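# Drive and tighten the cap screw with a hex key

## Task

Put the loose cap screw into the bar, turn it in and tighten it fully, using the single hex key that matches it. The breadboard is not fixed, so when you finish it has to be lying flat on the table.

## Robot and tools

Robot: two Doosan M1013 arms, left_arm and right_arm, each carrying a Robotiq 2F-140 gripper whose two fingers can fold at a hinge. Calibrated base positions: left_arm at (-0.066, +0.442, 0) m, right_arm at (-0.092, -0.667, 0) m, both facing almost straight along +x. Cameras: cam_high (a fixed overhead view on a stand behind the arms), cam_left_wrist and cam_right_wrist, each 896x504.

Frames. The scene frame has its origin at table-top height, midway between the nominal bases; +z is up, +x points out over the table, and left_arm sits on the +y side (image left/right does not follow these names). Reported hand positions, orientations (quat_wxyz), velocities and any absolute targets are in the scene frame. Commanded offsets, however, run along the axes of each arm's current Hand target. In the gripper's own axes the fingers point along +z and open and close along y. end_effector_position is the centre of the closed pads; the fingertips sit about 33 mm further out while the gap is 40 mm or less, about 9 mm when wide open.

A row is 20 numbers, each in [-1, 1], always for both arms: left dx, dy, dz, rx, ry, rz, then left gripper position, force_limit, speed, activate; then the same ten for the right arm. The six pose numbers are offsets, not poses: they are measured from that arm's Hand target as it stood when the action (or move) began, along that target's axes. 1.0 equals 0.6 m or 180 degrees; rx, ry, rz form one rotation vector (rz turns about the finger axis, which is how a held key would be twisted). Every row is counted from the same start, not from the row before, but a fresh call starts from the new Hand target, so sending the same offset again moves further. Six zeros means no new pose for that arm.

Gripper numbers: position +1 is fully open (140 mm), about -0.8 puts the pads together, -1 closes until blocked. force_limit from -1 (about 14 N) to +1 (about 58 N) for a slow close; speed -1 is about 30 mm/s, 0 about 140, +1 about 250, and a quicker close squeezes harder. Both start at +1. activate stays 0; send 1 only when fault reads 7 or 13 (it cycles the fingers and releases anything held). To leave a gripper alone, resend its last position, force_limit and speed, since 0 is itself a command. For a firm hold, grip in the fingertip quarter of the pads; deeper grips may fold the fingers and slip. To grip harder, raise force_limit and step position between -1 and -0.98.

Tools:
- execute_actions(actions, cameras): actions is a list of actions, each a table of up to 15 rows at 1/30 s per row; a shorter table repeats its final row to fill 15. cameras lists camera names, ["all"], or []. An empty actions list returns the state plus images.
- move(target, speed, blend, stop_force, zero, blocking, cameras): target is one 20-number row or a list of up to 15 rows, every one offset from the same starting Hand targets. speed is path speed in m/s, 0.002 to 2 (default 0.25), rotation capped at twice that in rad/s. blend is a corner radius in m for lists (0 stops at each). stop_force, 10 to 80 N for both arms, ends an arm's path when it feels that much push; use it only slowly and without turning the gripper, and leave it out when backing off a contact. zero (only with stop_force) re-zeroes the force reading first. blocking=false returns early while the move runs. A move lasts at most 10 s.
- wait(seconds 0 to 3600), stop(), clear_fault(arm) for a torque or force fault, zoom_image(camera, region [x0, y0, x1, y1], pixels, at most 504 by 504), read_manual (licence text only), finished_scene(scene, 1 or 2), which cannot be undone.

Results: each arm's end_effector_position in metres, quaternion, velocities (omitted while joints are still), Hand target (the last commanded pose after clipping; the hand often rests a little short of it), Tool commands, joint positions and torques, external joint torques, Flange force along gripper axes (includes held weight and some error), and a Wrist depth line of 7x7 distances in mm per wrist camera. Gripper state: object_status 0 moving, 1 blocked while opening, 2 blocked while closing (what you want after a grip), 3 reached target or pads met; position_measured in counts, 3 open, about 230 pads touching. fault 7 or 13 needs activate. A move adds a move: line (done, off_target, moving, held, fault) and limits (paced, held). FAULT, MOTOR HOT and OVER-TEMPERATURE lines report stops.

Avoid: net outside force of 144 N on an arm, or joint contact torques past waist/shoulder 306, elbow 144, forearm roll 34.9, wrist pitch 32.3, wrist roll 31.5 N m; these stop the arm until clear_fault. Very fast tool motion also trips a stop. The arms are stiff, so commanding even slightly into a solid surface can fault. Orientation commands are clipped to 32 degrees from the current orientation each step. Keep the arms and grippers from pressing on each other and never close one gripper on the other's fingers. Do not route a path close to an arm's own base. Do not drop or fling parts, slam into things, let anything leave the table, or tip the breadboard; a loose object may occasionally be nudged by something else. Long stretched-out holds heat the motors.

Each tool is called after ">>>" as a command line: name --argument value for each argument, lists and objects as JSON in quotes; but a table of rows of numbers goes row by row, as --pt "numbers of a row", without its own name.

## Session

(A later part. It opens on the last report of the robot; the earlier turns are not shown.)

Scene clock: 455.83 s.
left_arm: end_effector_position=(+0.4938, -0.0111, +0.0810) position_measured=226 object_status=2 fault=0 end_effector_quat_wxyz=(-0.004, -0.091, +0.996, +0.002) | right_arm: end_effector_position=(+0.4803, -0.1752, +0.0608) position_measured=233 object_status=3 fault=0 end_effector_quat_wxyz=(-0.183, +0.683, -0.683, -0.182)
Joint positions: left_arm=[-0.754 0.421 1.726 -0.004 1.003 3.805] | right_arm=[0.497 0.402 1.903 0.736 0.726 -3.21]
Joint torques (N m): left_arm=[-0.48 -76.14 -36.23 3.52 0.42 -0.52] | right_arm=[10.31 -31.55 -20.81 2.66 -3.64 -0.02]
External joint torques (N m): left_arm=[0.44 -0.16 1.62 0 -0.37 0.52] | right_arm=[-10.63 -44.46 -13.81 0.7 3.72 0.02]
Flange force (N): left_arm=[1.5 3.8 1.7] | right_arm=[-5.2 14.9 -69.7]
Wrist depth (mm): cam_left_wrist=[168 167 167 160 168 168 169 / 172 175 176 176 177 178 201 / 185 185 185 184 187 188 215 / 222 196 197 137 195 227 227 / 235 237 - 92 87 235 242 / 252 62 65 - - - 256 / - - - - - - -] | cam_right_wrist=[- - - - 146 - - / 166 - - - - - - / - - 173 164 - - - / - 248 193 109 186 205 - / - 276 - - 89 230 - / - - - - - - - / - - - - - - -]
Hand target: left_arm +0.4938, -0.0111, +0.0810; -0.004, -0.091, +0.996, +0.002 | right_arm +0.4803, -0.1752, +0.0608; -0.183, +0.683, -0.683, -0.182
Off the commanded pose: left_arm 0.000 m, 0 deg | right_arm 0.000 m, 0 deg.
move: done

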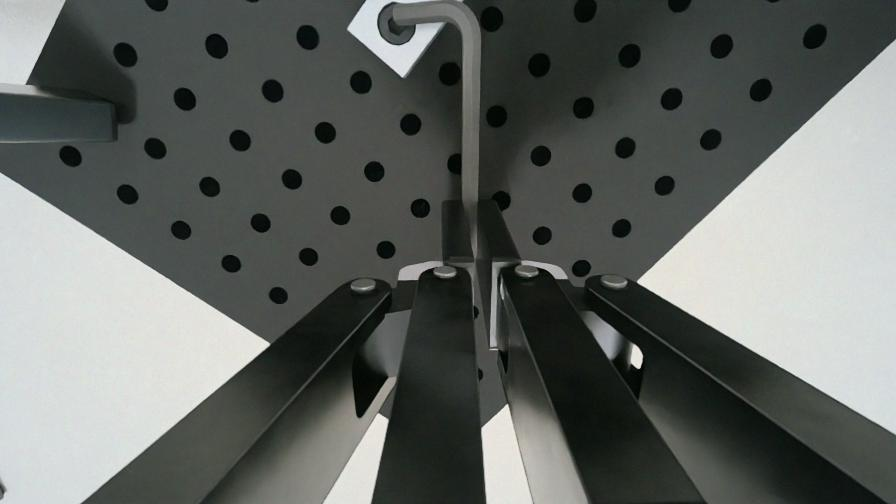

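>>> move --pt "0 0 -0.05 0 0 0 -1 1 0.3 0 -0.03 0 -0.052 0 0 0 -1 0 0 0" --pt "0.03 -0.02 -0.12 0 0 0 -1 1 0.3 0 -0.05 0 -0.25 0 0 0 -1 0 0 0" --speed '[0.06,0.2]' --blend '[0.005,0]' --cameras '["cam_left_wrist","cam_high"]'

>>> zoom_image --camera "cam_left_wrist" --region '[330, 0, 530, 150]'

Scene clock: 458.40 s.
left_arm: end_effector_position=(+0.4789, -0.0264, +0.1531) position_measured=226 object_status=2 fault=0 end_effector_quat_wxyz=(-0.004, -0.091, +0.996, +0.002) | right_arm: end_effector_position=(+0.4801, -0.2242, +0.2057) position_measured=233 object_status=3 fault=0 end_effector_quat_wxyz=(-0.183, +0.683, -0.683, -0.182)
Joint positions: left_arm=[-0.784 0.361 1.667 -0.004 1.122 3.776] | right_arm=[0.428 0.229 1.83 0.6 0.954 -3.066]
Joint torques (N m): left_arm=[-0.52 -72.84 -38.43 3.79 0.42 -0.55] | right_arm=[-0.94 -61.13 -42.34 4.29 -0.43 0.14]
External joint torques (N m): left_arm=[0.39 -0.52 1.3 -0.02 -0.37 0.55] | right_arm=[0.62 -2.63 2.55 0.07 0.3 -0.14]
Flange force (N): left_arm=[1.3 3.7 1.5] | right_arm=[3.0 8.0 -1.4]
Wrist depth (mm): cam_left_wrist=[253 252 232 222 232 234 256 / 266 249 244 242 247 247 272 / 280 260 259 256 260 284 288 / 298 299 269 123 271 303 304 / 313 317 - 92 87 315 322 / 334 62 65 - - - 346 / - - - - - - -] | cam_right_wrist=[- - 291 - 281 281 - / 331 322 - - 319 - - / - - - 337 348 - - / 419 465 - 109 113 388 460 / - 557 - - 89 - 548 / - - - - - - - / - - - - - - -]
Hand target: left_arm +0.4789, -0.0264, +0.1531; -0.004, -0.091, +0.996, +0.002 | right_arm +0.4801, -0.2242, +0.2057; -0.183, +0.683, -0.683, -0.182
Off the commanded pose: left_arm 0.000 m, 0 deg | right_arm 0.000 m, 0 deg.
move: done
Images, in order (width x height): cam_high 896x504, cam_left_wrist 896x504.

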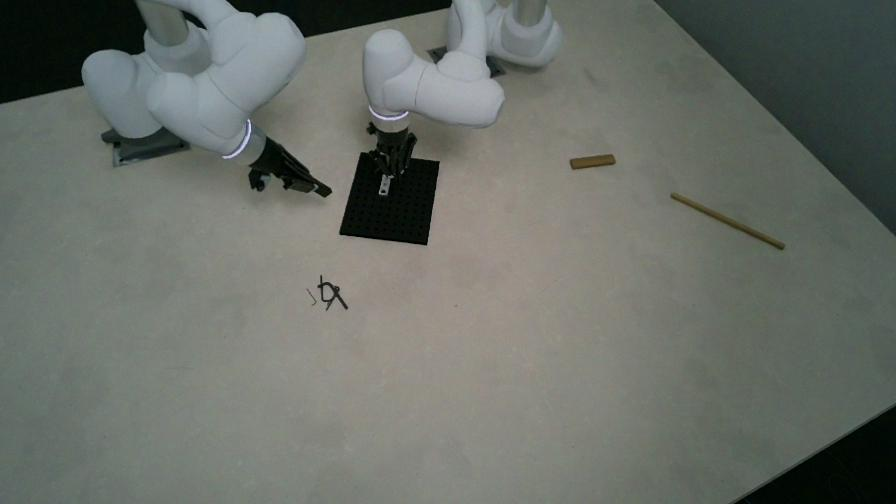

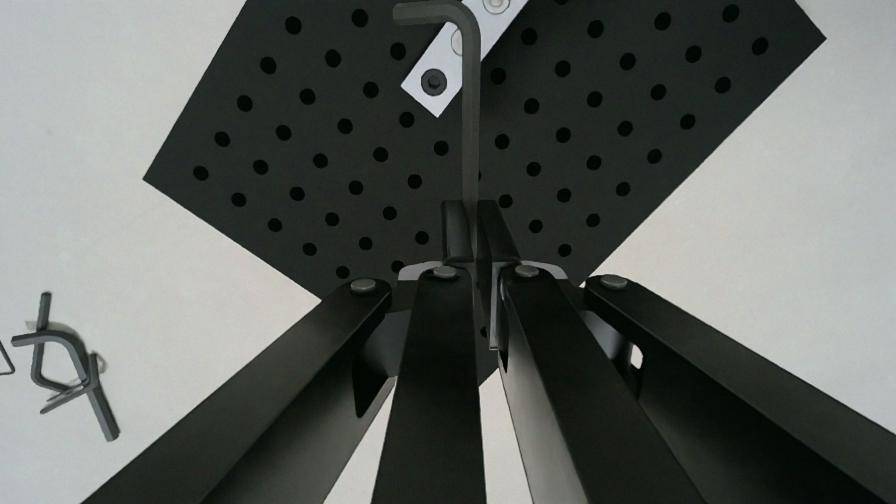

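Scaled by 2.520 from the camera's image (finer frame: 1280x720).

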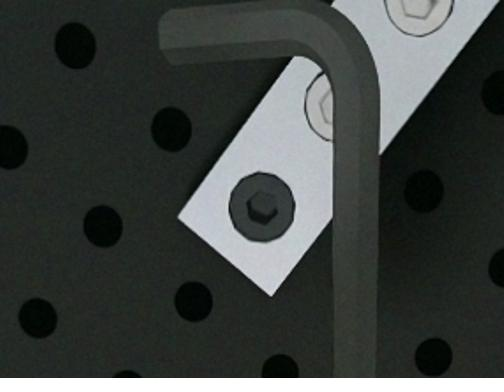

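>>> move --target '[-0.12,-0.03,0.085,0,0,0,-1,1,0.3,0,0,0,0,0,0,0,-1,0,0,0]' --speed 0.15 --cameras '["cam_left_wrist"]'

>>> zoom_image --camera "cam_left_wrist" --region '[330, 0, 530, 110]'

Scene clock: 460.57 s.
left_arm: end_effector_position=(+0.5525, -0.0309, +0.1015) position_measured=226 object_status=2 fault=0 end_effector_quat_wxyz=(-0.004, -0.091, +0.996, +0.002) | right_arm: end_effector_position=(+0.4801, -0.2242, +0.2057) position_measured=233 object_status=3 fault=0 end_effector_quat_wxyz=(-0.183, +0.683, -0.683, -0.182)
Joint positions: left_arm=[-0.723 0.486 1.583 -0.004 1.082 3.836] | right_arm=[0.428 0.229 1.83 0.6 0.954 -3.066]
Joint torques (N m): left_arm=[-0.4 -84.04 -38.04 3.74 0.46 -0.57] | right_arm=[-1.61 -61.09 -42.19 4.33 -0.49 0.06]
External joint torques (N m): left_arm=[0.61 0.32 1.85 -0.05 -0.41 0.57] | right_arm=[1.24 -2.42 2.76 -0.02 0.38 -0.06]
Flange force (N): left_arm=[1.6 4.0 2.4] | right_arm=[2.2 8.4 -0.8]
Wrist depth (mm): cam_left_wrist=[186 185 185 186 187 188 211 / 217 194 194 195 197 199 224 / 229 229 206 204 208 235 236 / 242 242 242 136 218 250 250 / 256 255 - 92 87 258 267 / 270 62 65 - - - 281 / - - - - - - -] | cam_right_wrist=[- - 285 277 - 303 - / - - - 305 - 317 - / - - 386 340 360 381 - / 500 449 422 109 386 - - / 572 - - - 89 - - / - - - - - - - / - - - - - - -]
Hand target: left_arm +0.5525, -0.0309, +0.1015; -0.004, -0.091, +0.996, +0.002 | right_arm +0.4801, -0.2242, +0.2057; -0.183, +0.683, -0.683, -0.182
Off the commanded pose: left_arm 0.000 m, 0 deg | right_arm 0.000 m, 0 deg.
move: done

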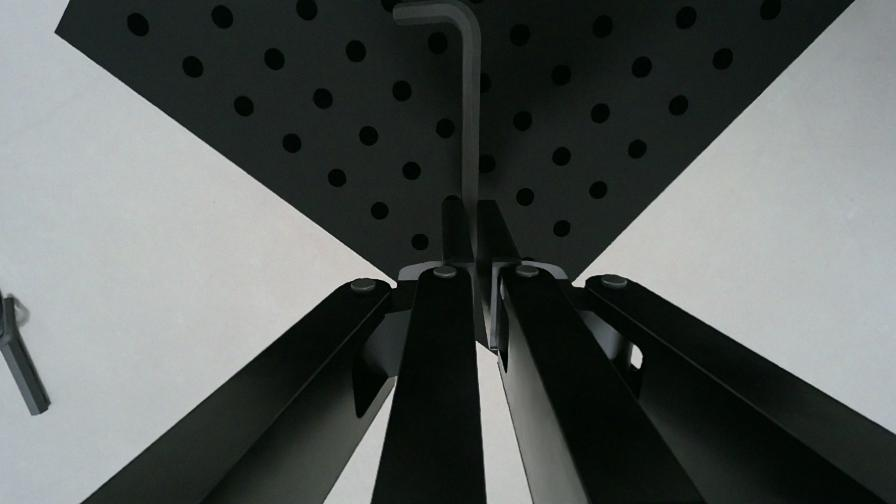

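Scaled by 2.520 from the camera's image (finer frame: 1280x720).

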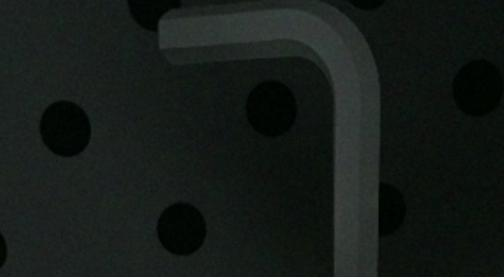

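>>> move --target '[0.07,0.01,0,0,0,0,-1,1,0.3,0,0,0,0,0,0,0,-1,0,0,0]' --speed 0.1 --cameras '["cam_left_wrist"]'

>>> zoom_image --camera "cam_left_wrist" --region '[330, 0, 530, 110]'

Scene clock: 461.70 s.
left_arm: end_effector_position=(+0.5101, -0.0326, +0.1018) position_measured=226 object_status=2 fault=0 end_effector_quat_wxyz=(-0.004, -0.091, +0.996, +0.002) | right_arm: end_effector_position=(+0.4801, -0.2242, +0.2057) position_measured=233 object_status=3 fault=0 end_effector_quat_wxyz=(-0.183, +0.683, -0.683, -0.182)
Joint positions: left_arm=[-0.761 0.44 1.653 -0.004 1.057 3.798] | right_arm=[0.428 0.229 1.83 0.6 0.954 -3.066]
Joint torques (N m): left_arm=[-0.39 -78.88 -37.56 3.71 0.4 -0.51] | right_arm=[-1.59 -61.28 -42.2 4.32 -0.44 0.08]
External joint torques (N m): left_arm=[0.36 -0.35 1.74 -0.06 -0.35 0.51] | right_arm=[1.47 -2.21 2.89 -0.02 0.34 -0.08]
Flange force (N): left_arm=[2.0 4.2 1.8] | right_arm=[2.1 8.5 -0.3]
Wrist depth (mm): cam_left_wrist=[207 185 186 186 188 189 190 / 198 194 195 193 198 199 225 / 230 205 206 205 209 211 237 / 242 243 218 137 218 249 251 / 257 257 - 92 87 259 268 / 271 62 65 - - - 282 / - - - - - - -] | cam_right_wrist=[- - - - - 287 288 / - - 324 303 322 334 331 / - - - - 347 - 377 / - - - 109 387 - - / - - - - 89 - 579 / - - - - - - - / - - - - - - -]
Hand target: left_arm +0.5101, -0.0326, +0.1018; -0.004, -0.091, +0.996, +0.002 | right_arm +0.4801, -0.2242, +0.2057; -0.183, +0.683, -0.683, -0.182
Off the commanded pose: left_arm 0.000 m, 0 deg | right_arm 0.000 m, 0 deg.
move: done

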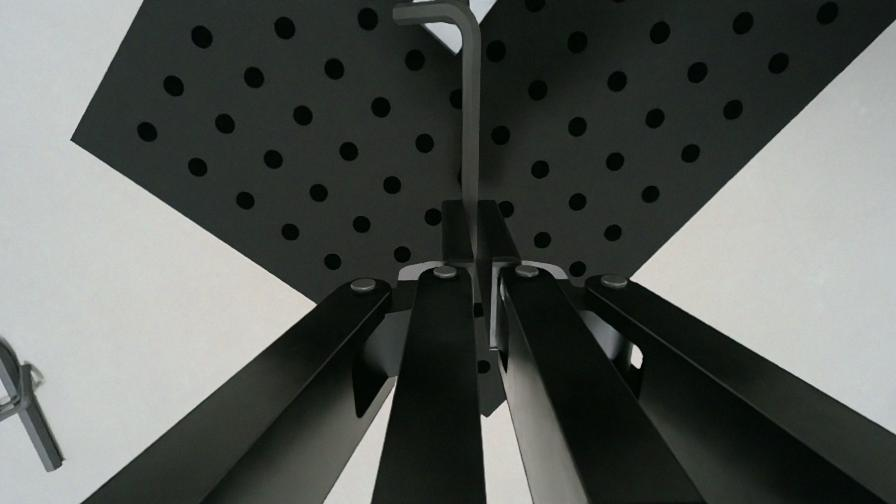

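Scaled by 2.520 from the camera's image (finer frame: 1280x720).

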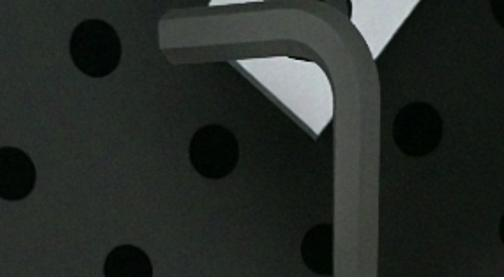

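>>> move --target '[0.045,0.055,0,0,0,0,-1,1,0.3,0,0,0,0,0,0,0,-1,0,0,0]' --speed 0.1 --cameras '["cam_left_wrist"]'

>>> zoom_image --camera "cam_left_wrist" --region '[290, 0, 470, 100]'

Scene clock: 462.90 s.
left_arm: end_effector_position=(+0.4776, -0.0051, +0.1022) position_measured=226 object_status=2 fault=0 end_effector_quat_wxyz=(-0.004, -0.091, +0.996, +0.002) | right_arm: end_effector_position=(+0.4801, -0.2242, +0.2057) position_measured=233 object_status=3 fault=0 end_effector_quat_wxyz=(-0.183, +0.683, -0.683, -0.182)
Joint positions: left_arm=[-0.763 0.38 1.743 -0.004 1.027 3.797] | right_arm=[0.428 0.229 1.83 0.6 0.954 -3.066]
Joint torques (N m): left_arm=[-0.69 -72.25 -37.06 3.63 0.38 -0.61] | right_arm=[-1.55 -61.3 -42.09 4.32 -0.45 0.11]
External joint torques (N m): left_arm=[0.64 -0.88 1.85 -0.05 -0.33 0.61] | right_arm=[1.46 -2.52 2.53 0.01 0.35 -0.1]
Flange force (N): left_arm=[2.0 5.1 1.4] | right_arm=[1.8 8.3 -0.8]
Wrist depth (mm): cam_left_wrist=[206 186 185 180 188 189 194 / 195 195 196 195 197 199 225 / 204 206 206 204 209 215 238 / 243 217 218 137 218 251 251 / 258 258 - 92 87 259 268 / 273 62 65 - - - 282 / - - - - - - -] | cam_right_wrist=[- 309 - - - 282 - / - 322 332 - 311 - 314 / - - 353 351 345 374 - / - - - 109 392 - 481 / 568 - - - 89 - - / 700 - - - - - - / - - - - - - -]
Hand target: left_arm +0.4776, -0.0051, +0.1022; -0.004, -0.091, +0.996, +0.002 | right_arm +0.4801, -0.2242, +0.2057; -0.183, +0.683, -0.683, -0.182
Off the commanded pose: left_arm 0.000 m, 0 deg | right_arm 0.000 m, 0 deg.
move: done

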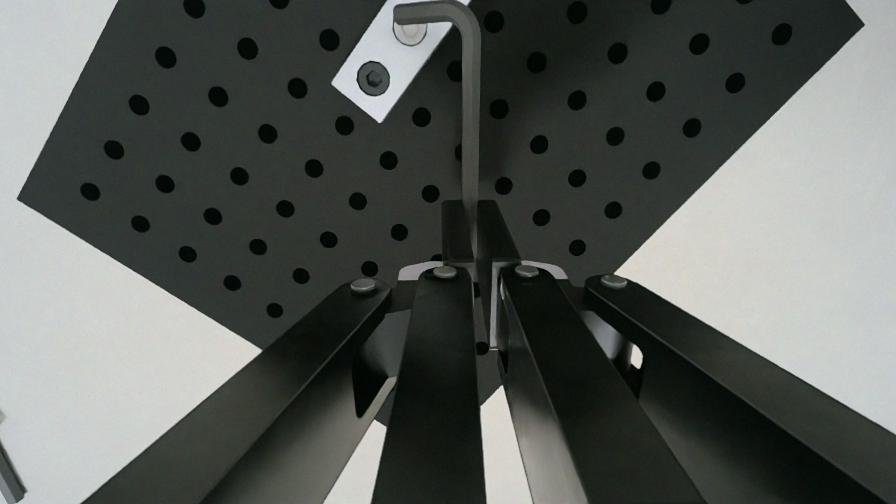

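Scaled by 2.800 from the camera's image (finer frame: 1280x720).

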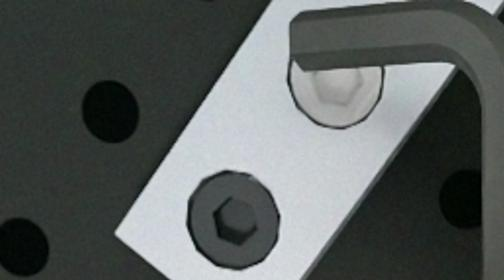

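>>> move --pt "0 0 -0.08 0 0 0 -1 1 0.3 0 0 0 0 0 0 0 -1 0 0 0" --pt "-0.122 0.46 -0.133 0 0 0 -1 1 0.3 0 0 0 -0.1 0 0 0 -1 0 0 0" --pt "-0.122 0.46 0.04 0 -0.139 0 -1 1 0.3 0 0 0 -0.1 0 0 0 -1 0 0 0" --speed 0.2 --blend '[0.02,0.02,0]' --cameras '["cam_left_wrist","cam_high"]'

Scene clock: 467.60 s.
left_arm: end_effector_position=(+0.4992, +0.2797, +0.0789) position_measured=226 object_status=2 fault=0 end_effector_quat_wxyz=(+0.212, -0.089, +0.973, +0.022) | right_arm: end_effector_position=(+0.4800, -0.2541, +0.2577) position_measured=233 object_status=3 fault=0 end_effector_quat_wxyz=(-0.183, +0.683, -0.683, -0.182)
Joint positions: left_arm=[-0.515 0.105 2.232 0.545 0.528 3.607] | right_arm=[0.383 0.173 1.797 0.57 1.051 -3.048]
Joint torques (N m): left_arm=[-0.56 -41.44 -33.78 3.12 -0.14 -0.71] | right_arm=[-1.32 -56.92 -43.38 4.67 -0.47 0.05]
External joint torques (N m): left_arm=[0.62 -1.5 1.6 -0.01 -0.34 0.71] | right_arm=[1.49 -2.02 2.62 -0.08 0.34 -0.05]
Flange force (N): left_arm=[1.0 5.4 -2.4] | right_arm=[1.6 7.9 0.5]
Wrist depth (mm): cam_left_wrist=[163 164 165 165 166 167 169 / 182 183 184 182 187 189 190 / 207 209 210 207 213 217 217 / 240 241 243 137 241 250 253 / 285 286 - 92 87 280 295 / 333 62 65 - - - 380 / - - - - - - -] | cam_right_wrist=[- 342 332 - - - - / 390 - - - - 369 - / - - 447 411 420 408 450 / 554 - - 108 476 526 - / 661 - - - 89 - - / - - - - - - - / - - - - - - -]
Hand target: left_arm +0.4992, +0.2797, +0.0789; +0.212, -0.089, +0.973, +0.022 | right_arm +0.4800, -0.2541, +0.2577; -0.183, +0.683, -0.683, -0.182
Off the commanded pose: left_arm 0.000 m, 0 deg | right_arm 0.000 m, 0 deg.
move: done
Images, in order (width x height): cam_high 896x504, cam_left_wrist 896x504.

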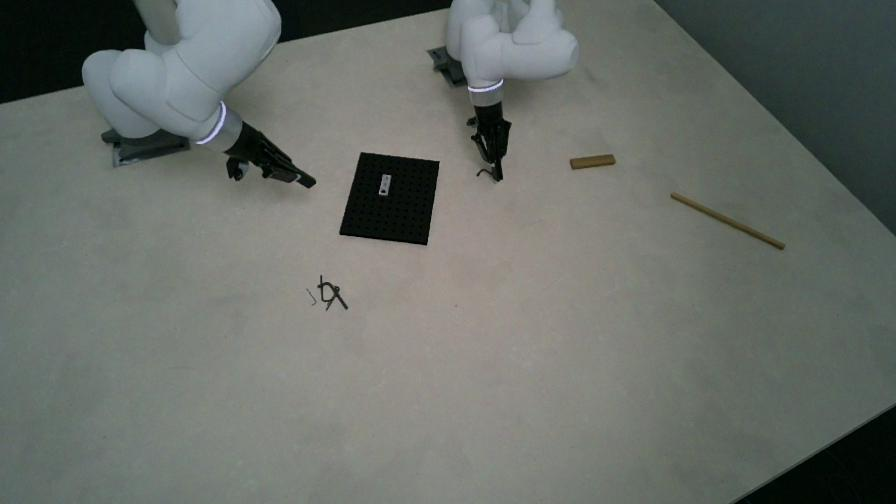

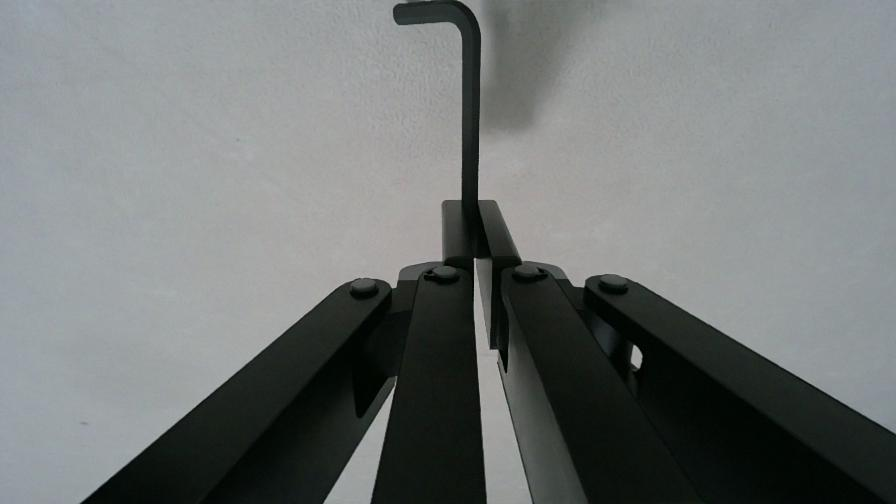

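>>> move --target '[0.0317,0,0.068,0,0,0,-1,1,0.3,0,0,0,0,0,0,0,-1,0,0,0]' --speed 0.02 --stop_force 10 --cameras '["cam_left_wrist"]'

Scene clock: 469.17 s.
left_arm: end_effector_position=(+0.4991, +0.2797, +0.0686) position_measured=226 object_status=2 fault=0 end_effector_quat_wxyz=(+0.212, -0.089, +0.973, +0.022) | right_arm: end_effector_position=(+0.4800, -0.2541, +0.2577) position_measured=233 object_status=3 fault=0 end_effector_quat_wxyz=(-0.183, +0.683, -0.683, -0.182)
Joint positions: left_arm=[-0.515 0.12 2.24 0.566 0.508 3.583] | right_arm=[0.383 0.173 1.797 0.57 1.051 -3.048]
Joint torques (N m): left_arm=[-0.84 -38.05 -29.63 2.86 0.37 -0.45] | right_arm=[-1.52 -57.29 -43.69 4.62 -0.45 0.11]
External joint torques (N m): left_arm=[0.84 -5.78 -1.93 0.14 -0.82 0.45] | right_arm=[1.07 -1.64 2.79 -0.01 0.3 -0.1]
Flange force (N): left_arm=[-1.9 5.7 -9.2] | right_arm=[2.4 7.4 0.7]
Wrist depth (mm): cam_left_wrist=[154 154 155 156 157 158 156 / 172 169 174 174 176 178 179 / 196 197 197 195 202 202 205 / 225 227 230 137 220 237 239 / 269 261 - 92 87 263 285 / 316 62 65 - - - 342 / - - - - - - -] | cam_right_wrist=[343 - - 329 332 - 334 / - 390 - - - 387 - / - - 445 - - 422 - / 568 - - 108 - - 535 / 640 - - - 89 - 613 / - - - - - - - / - - - - - - -]
Hand target: left_arm +0.4991, +0.2797, +0.0686; +0.212, -0.089, +0.973, +0.022 (not the last commanded pose) | right_arm +0.4800, -0.2541, +0.2577; -0.183, +0.683, -0.683, -0.182
Off the commanded pose: left_arm 0.035 m, 0 deg | right_arm 0.000 m, 0 deg.
move: contact (left_arm)

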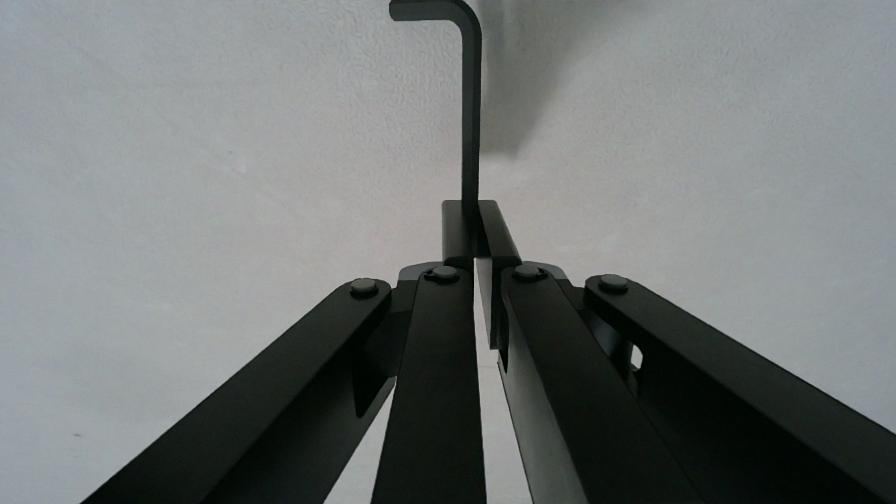

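>>> move --target '[0.0176,0,0.0378,0,0,0,-1,1,0.3,0,0,0,0,0,0,0,-1,0,0,0]' --speed 0.02 --stop_force 22 --cameras '["cam_left_wrist"]'

Scene clock: 471.63 s.
left_arm: end_effector_position=(+0.4989, +0.2798, +0.0436) position_measured=226 object_status=2 fault=0 end_effector_quat_wxyz=(+0.212, -0.089, +0.973, +0.022) | right_arm: end_effector_position=(+0.4800, -0.2541, +0.2577) position_measured=233 object_status=3 fault=0 end_effector_quat_wxyz=(-0.183, +0.683, -0.683, -0.182)
Joint positions: left_arm=[-0.515 0.158 2.26 0.627 0.461 3.514] | right_arm=[0.383 0.173 1.797 0.57 1.051 -3.048]
Joint torques (N m): left_arm=[-1.44 -40.61 -27.79 2.28 0.22 -0.56] | right_arm=[-1.25 -57.14 -43.51 4.58 -0.46 0.09]
External joint torques (N m): left_arm=[1.44 -5.57 -2.32 0.45 -0.61 0.56] | right_arm=[1.19 -2.33 2.36 0.05 0.31 -0.09]
Flange force (N): left_arm=[-3.9 5.9 -8.9] | right_arm=[1.9 7.7 -0.1]
Wrist depth (mm): cam_left_wrist=[130 131 132 127 133 134 132 / 146 147 148 149 150 151 152 / 165 166 169 165 171 172 174 / 193 194 195 136 192 202 204 / 228 222 - 92 87 224 243 / 269 62 65 - - - 290 / - - - - - - -] | cam_right_wrist=[342 - - - - 335 - / - 388 387 - - - - / - - 437 404 - 465 - / - 544 - 108 114 - - / 632 647 - - 89 - - / - - - - - - 777 / - - - - - - -]
Hand target: left_arm +0.4989, +0.2798, +0.0436; +0.212, -0.089, +0.973, +0.022 | right_arm +0.4800, -0.2541, +0.2577; -0.183, +0.683, -0.683, -0.182
Off the commanded pose: left_arm 0.000 m, 0 deg | right_arm 0.000 m, 0 deg.
move: done

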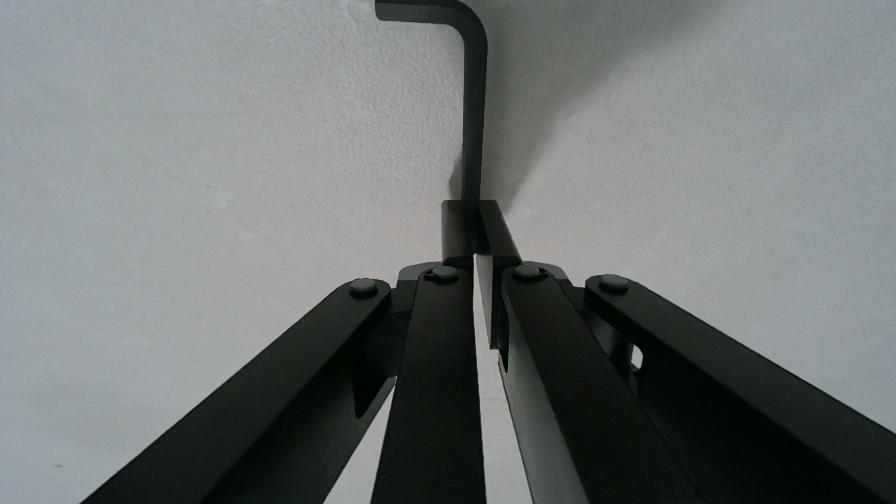

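>>> execute_actions --actions '[[[0,0,0,0,0,0,-0.6,0,-1,0,0,0,0,0,0,0,-1,0,0,0]],[[0,0,0,0,0,0,-0.4,0,-1,0,0,0,0,0,0,0,-1,0,0,0]]]' --cameras '["cam_left_wrist"]'

>>> move --pt "-0.05 0 -0.1 0 0 0 -0.4 0 -1 0 0 0 0 0 0 0 -1 0 0 0" --pt "0.01 0 -0.2 0 0.139 0 -0.4 0 -1 0 0 0 0 0 0 0 -1 0 0 0" --speed 0.12 --blend '[0.01,0]' --cameras '["cam_left_wrist","cam_high"]'

Scene clock: 473.43 s.
left_arm: end_effector_position=(+0.4989, +0.2798, +0.0436) position_measured=179 object_status=0 fault=0 end_effector_quat_wxyz=(+0.212, -0.089, +0.973, +0.022) | right_arm: end_effector_position=(+0.4800, -0.2541, +0.2577) position_measured=233 object_status=3 fault=0 end_effector_quat_wxyz=(-0.183, +0.683, -0.683, -0.182)
Joint positions: left_arm=[-0.515 0.158 2.26 0.627 0.461 3.514] | right_arm=[0.383 0.173 1.797 0.57 1.051 -3.048]
Joint torques (N m): left_arm=[-0.86 -44.55 -31.65 2.74 0.01 -0.6] | right_arm=[-1.19 -57.02 -43.44 4.64 -0.49 0.07]
External joint torques (N m): left_arm=[0.84 -1.74 1.5 0 -0.4 0.6] | right_arm=[0.85 -2.02 2.28 0 0.33 -0.07]
External joint torques at the end of the 1st action: left_arm=[0.53 -1.5 1.29 -0.04 -0.35 0.51] | right_arm=[1.06 -2.26 2.65 -0.02 0.33 -0.07]
Flange force (N): left_arm=[0.5 5.6 -3.2] | right_arm=[2.1 7.0 -0.2]
Flange force at the end of the 1st action (N): left_arm=[0.6 4.5 -2.9] | right_arm=[2.4 8.1 0.0]
Wrist depth (mm): cam_left_wrist=[130 131 132 130 134 134 133 / 146 147 148 148 149 151 152 / 166 167 168 169 171 172 174 / 192 194 189 196 187 200 203 / 227 214 86 235 91 91 243 / - 65 78 292 - 69 - / - - - 383 - - -] | cam_right_wrist=[- - 339 336 335 337 345 / 381 - - 359 - - 384 / - - - 387 - - - / - - - 108 448 - 534 / 690 670 - - 89 - - / 844 - - - - - - / - - - - - - -]
Hand target: left_arm +0.4989, +0.2798, +0.0436; +0.212, -0.089, +0.973, +0.022 | right_arm +0.4800, -0.2541, +0.2577; -0.183, +0.683, -0.683, -0.182
Off the commanded pose: left_arm 0.000 m, 0 deg | right_arm 0.000 m, 0 deg.

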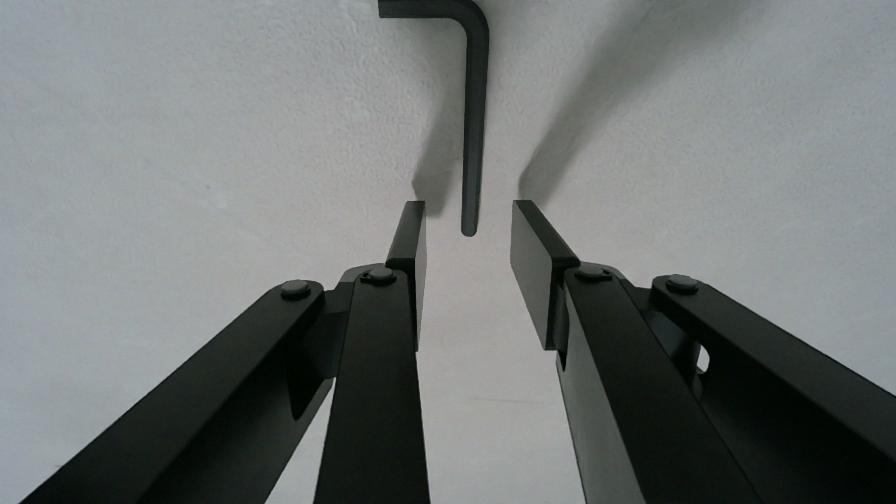

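Scene clock: 476.17 s.
left_arm: end_effector_position=(+0.4446, +0.2693, +0.1502) position_measured=179 object_status=3 fault=0 end_effector_quat_wxyz=(-0.004, -0.091, +0.996, +0.002) | right_arm: end_effector_position=(+0.4800, -0.2541, +0.2577) position_measured=233 object_status=3 fault=0 end_effector_quat_wxyz=(-0.183, +0.683, -0.683, -0.182)
Joint positions: left_arm=[-0.417 0.099 2.011 -0.001 1.042 4.141] | right_arm=[0.383 0.173 1.797 0.57 1.051 -3.048]
Joint torques (N m): left_arm=[-0.84 -43.94 -36.79 3.69 0.43 -0.54] | right_arm=[-1.55 -57.08 -43.4 4.57 -0.46 0.13]
External joint torques (N m): left_arm=[0.88 -1.76 1.33 -0.07 -0.37 0.54] | right_arm=[1.58 -2.35 2.25 0.06 0.31 -0.13]
Flange force (N): left_arm=[3.0 4.7 0.6] | right_arm=[1.3 7.8 0.1]
Wrist depth (mm): cam_left_wrist=[229 229 252 254 254 255 257 / 240 244 265 267 267 268 270 / 255 278 281 283 284 285 285 / 269 298 297 296 292 300 301 / 291 308 86 317 91 91 318 / - 65 78 339 - 69 - / - - - 362 - - -] | cam_right_wrist=[- - - - - 345 - / - - - - - 388 384 / - - - 406 - 425 457 / 569 - - 109 473 - 502 / 677 - - - 89 - - / 805 - - - - - - / - - - - - - -]
Hand target: left_arm +0.4446, +0.2693, +0.1502; -0.004, -0.091, +0.996, +0.002 | right_arm +0.4800, -0.2541, +0.2577; -0.183, +0.683, -0.683, -0.182
Off the commanded pose: left_arm 0.000 m, 0 deg | right_arm 0.000 m, 0 deg.
move: done
Images, in order (width x height): cam_high 896x504, cam_left_wrist 896x504.

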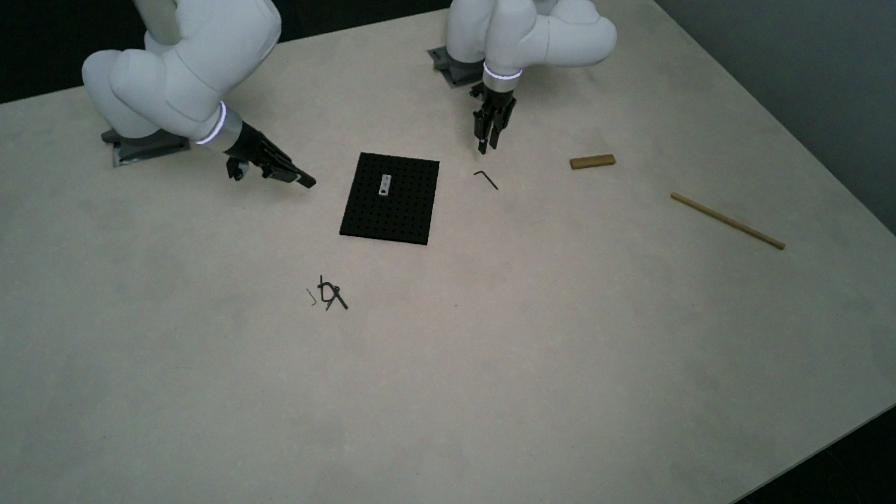

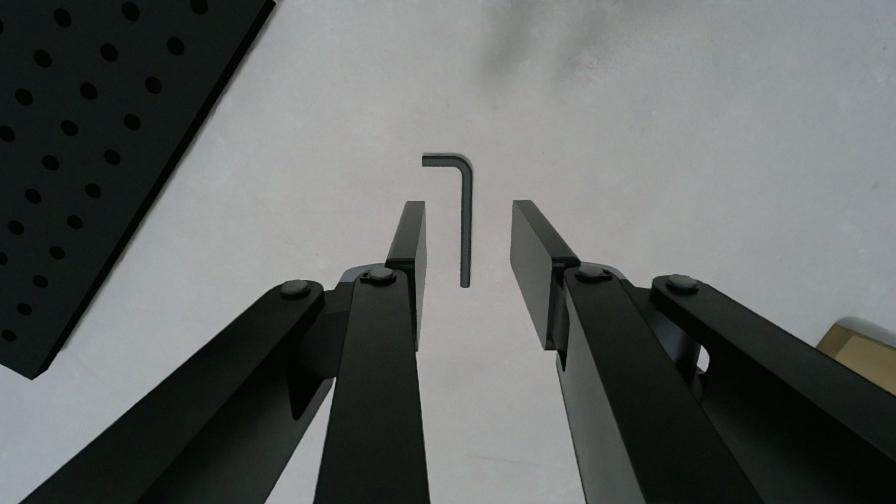

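>>> move --target '[0.028,-0.527,0.05,0,0,0,-0.4,0,-1,0,0,0,-0.15,0,0,0,-1,0,0,0]' --speed 0.25 --cameras '["cam_left_wrist"]'

>>> zoom_image --camera "cam_left_wrist" --region '[390, 0, 590, 150]'

Scene clock: 478.37 s.
left_arm: end_effector_position=(+0.4852, -0.0446, +0.1190) position_measured=179 object_status=3 fault=0 end_effector_quat_wxyz=(-0.004, -0.091, +0.996, +0.002) | right_arm: end_effector_position=(+0.4799, -0.2991, +0.3357) position_measured=233 object_status=3 fault=0 end_effector_quat_wxyz=(-0.183, +0.683, -0.683, -0.182)
Joint positions: left_arm=[-0.796 0.411 1.663 -0.005 1.076 3.764] | right_arm=[0.314 0.106 1.728 0.54 1.201 -3.03]
Joint torques (N m): left_arm=[0.59 -75.42 -37.48 3.53 0.44 -0.61] | right_arm=[-1.31 -51.64 -45.06 4.85 -0.53 0.14]
External joint torques (N m): left_arm=[-0.6 -1.59 1.27 0.15 -0.4 0.61] | right_arm=[1.26 -1.79 2.77 0.06 0.37 -0.13]
Flange force (N): left_arm=[3.3 4.1 0.6] | right_arm=[2.2 7.7 1.8]
Wrist depth (mm): cam_left_wrist=[223 221 202 197 202 203 204 / 235 216 211 213 213 214 219 / 247 223 224 223 225 225 253 / 261 264 233 235 233 263 269 / 278 272 86 253 91 91 283 / - 65 78 269 - 69 - / - - - 321 - - -] | cam_right_wrist=[- - - - - - 413 / - 482 472 - - - - / - - - 490 - 553 - / 673 - 639 109 - - - / 835 - - - 89 - 770 / - - - - - - - / - - - - - - -]
Hand target: left_arm +0.4852, -0.0446, +0.1189; -0.004, -0.091, +0.996, +0.002 | right_arm +0.4799, -0.2991, +0.3357; -0.183, +0.683, -0.683, -0.182
Off the commanded pose: left_arm 0.000 m, 0 deg | right_arm 0.000 m, 0 deg.
move: done

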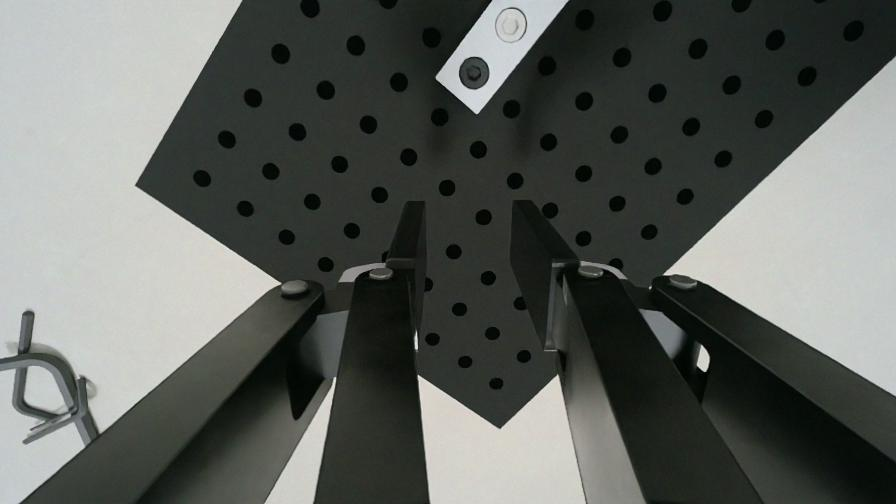

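Scaled by 2.520 from the camera's image (finer frame: 1280x720).

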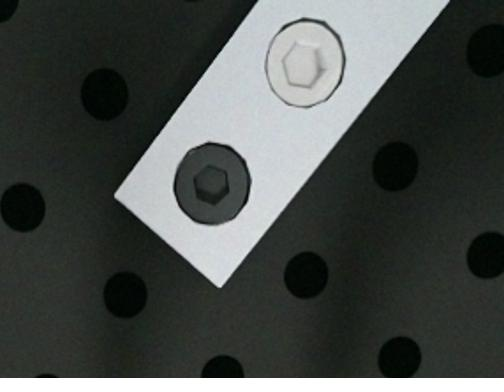

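>>> finished_scene --scene 1

The scene is finished: the task was done.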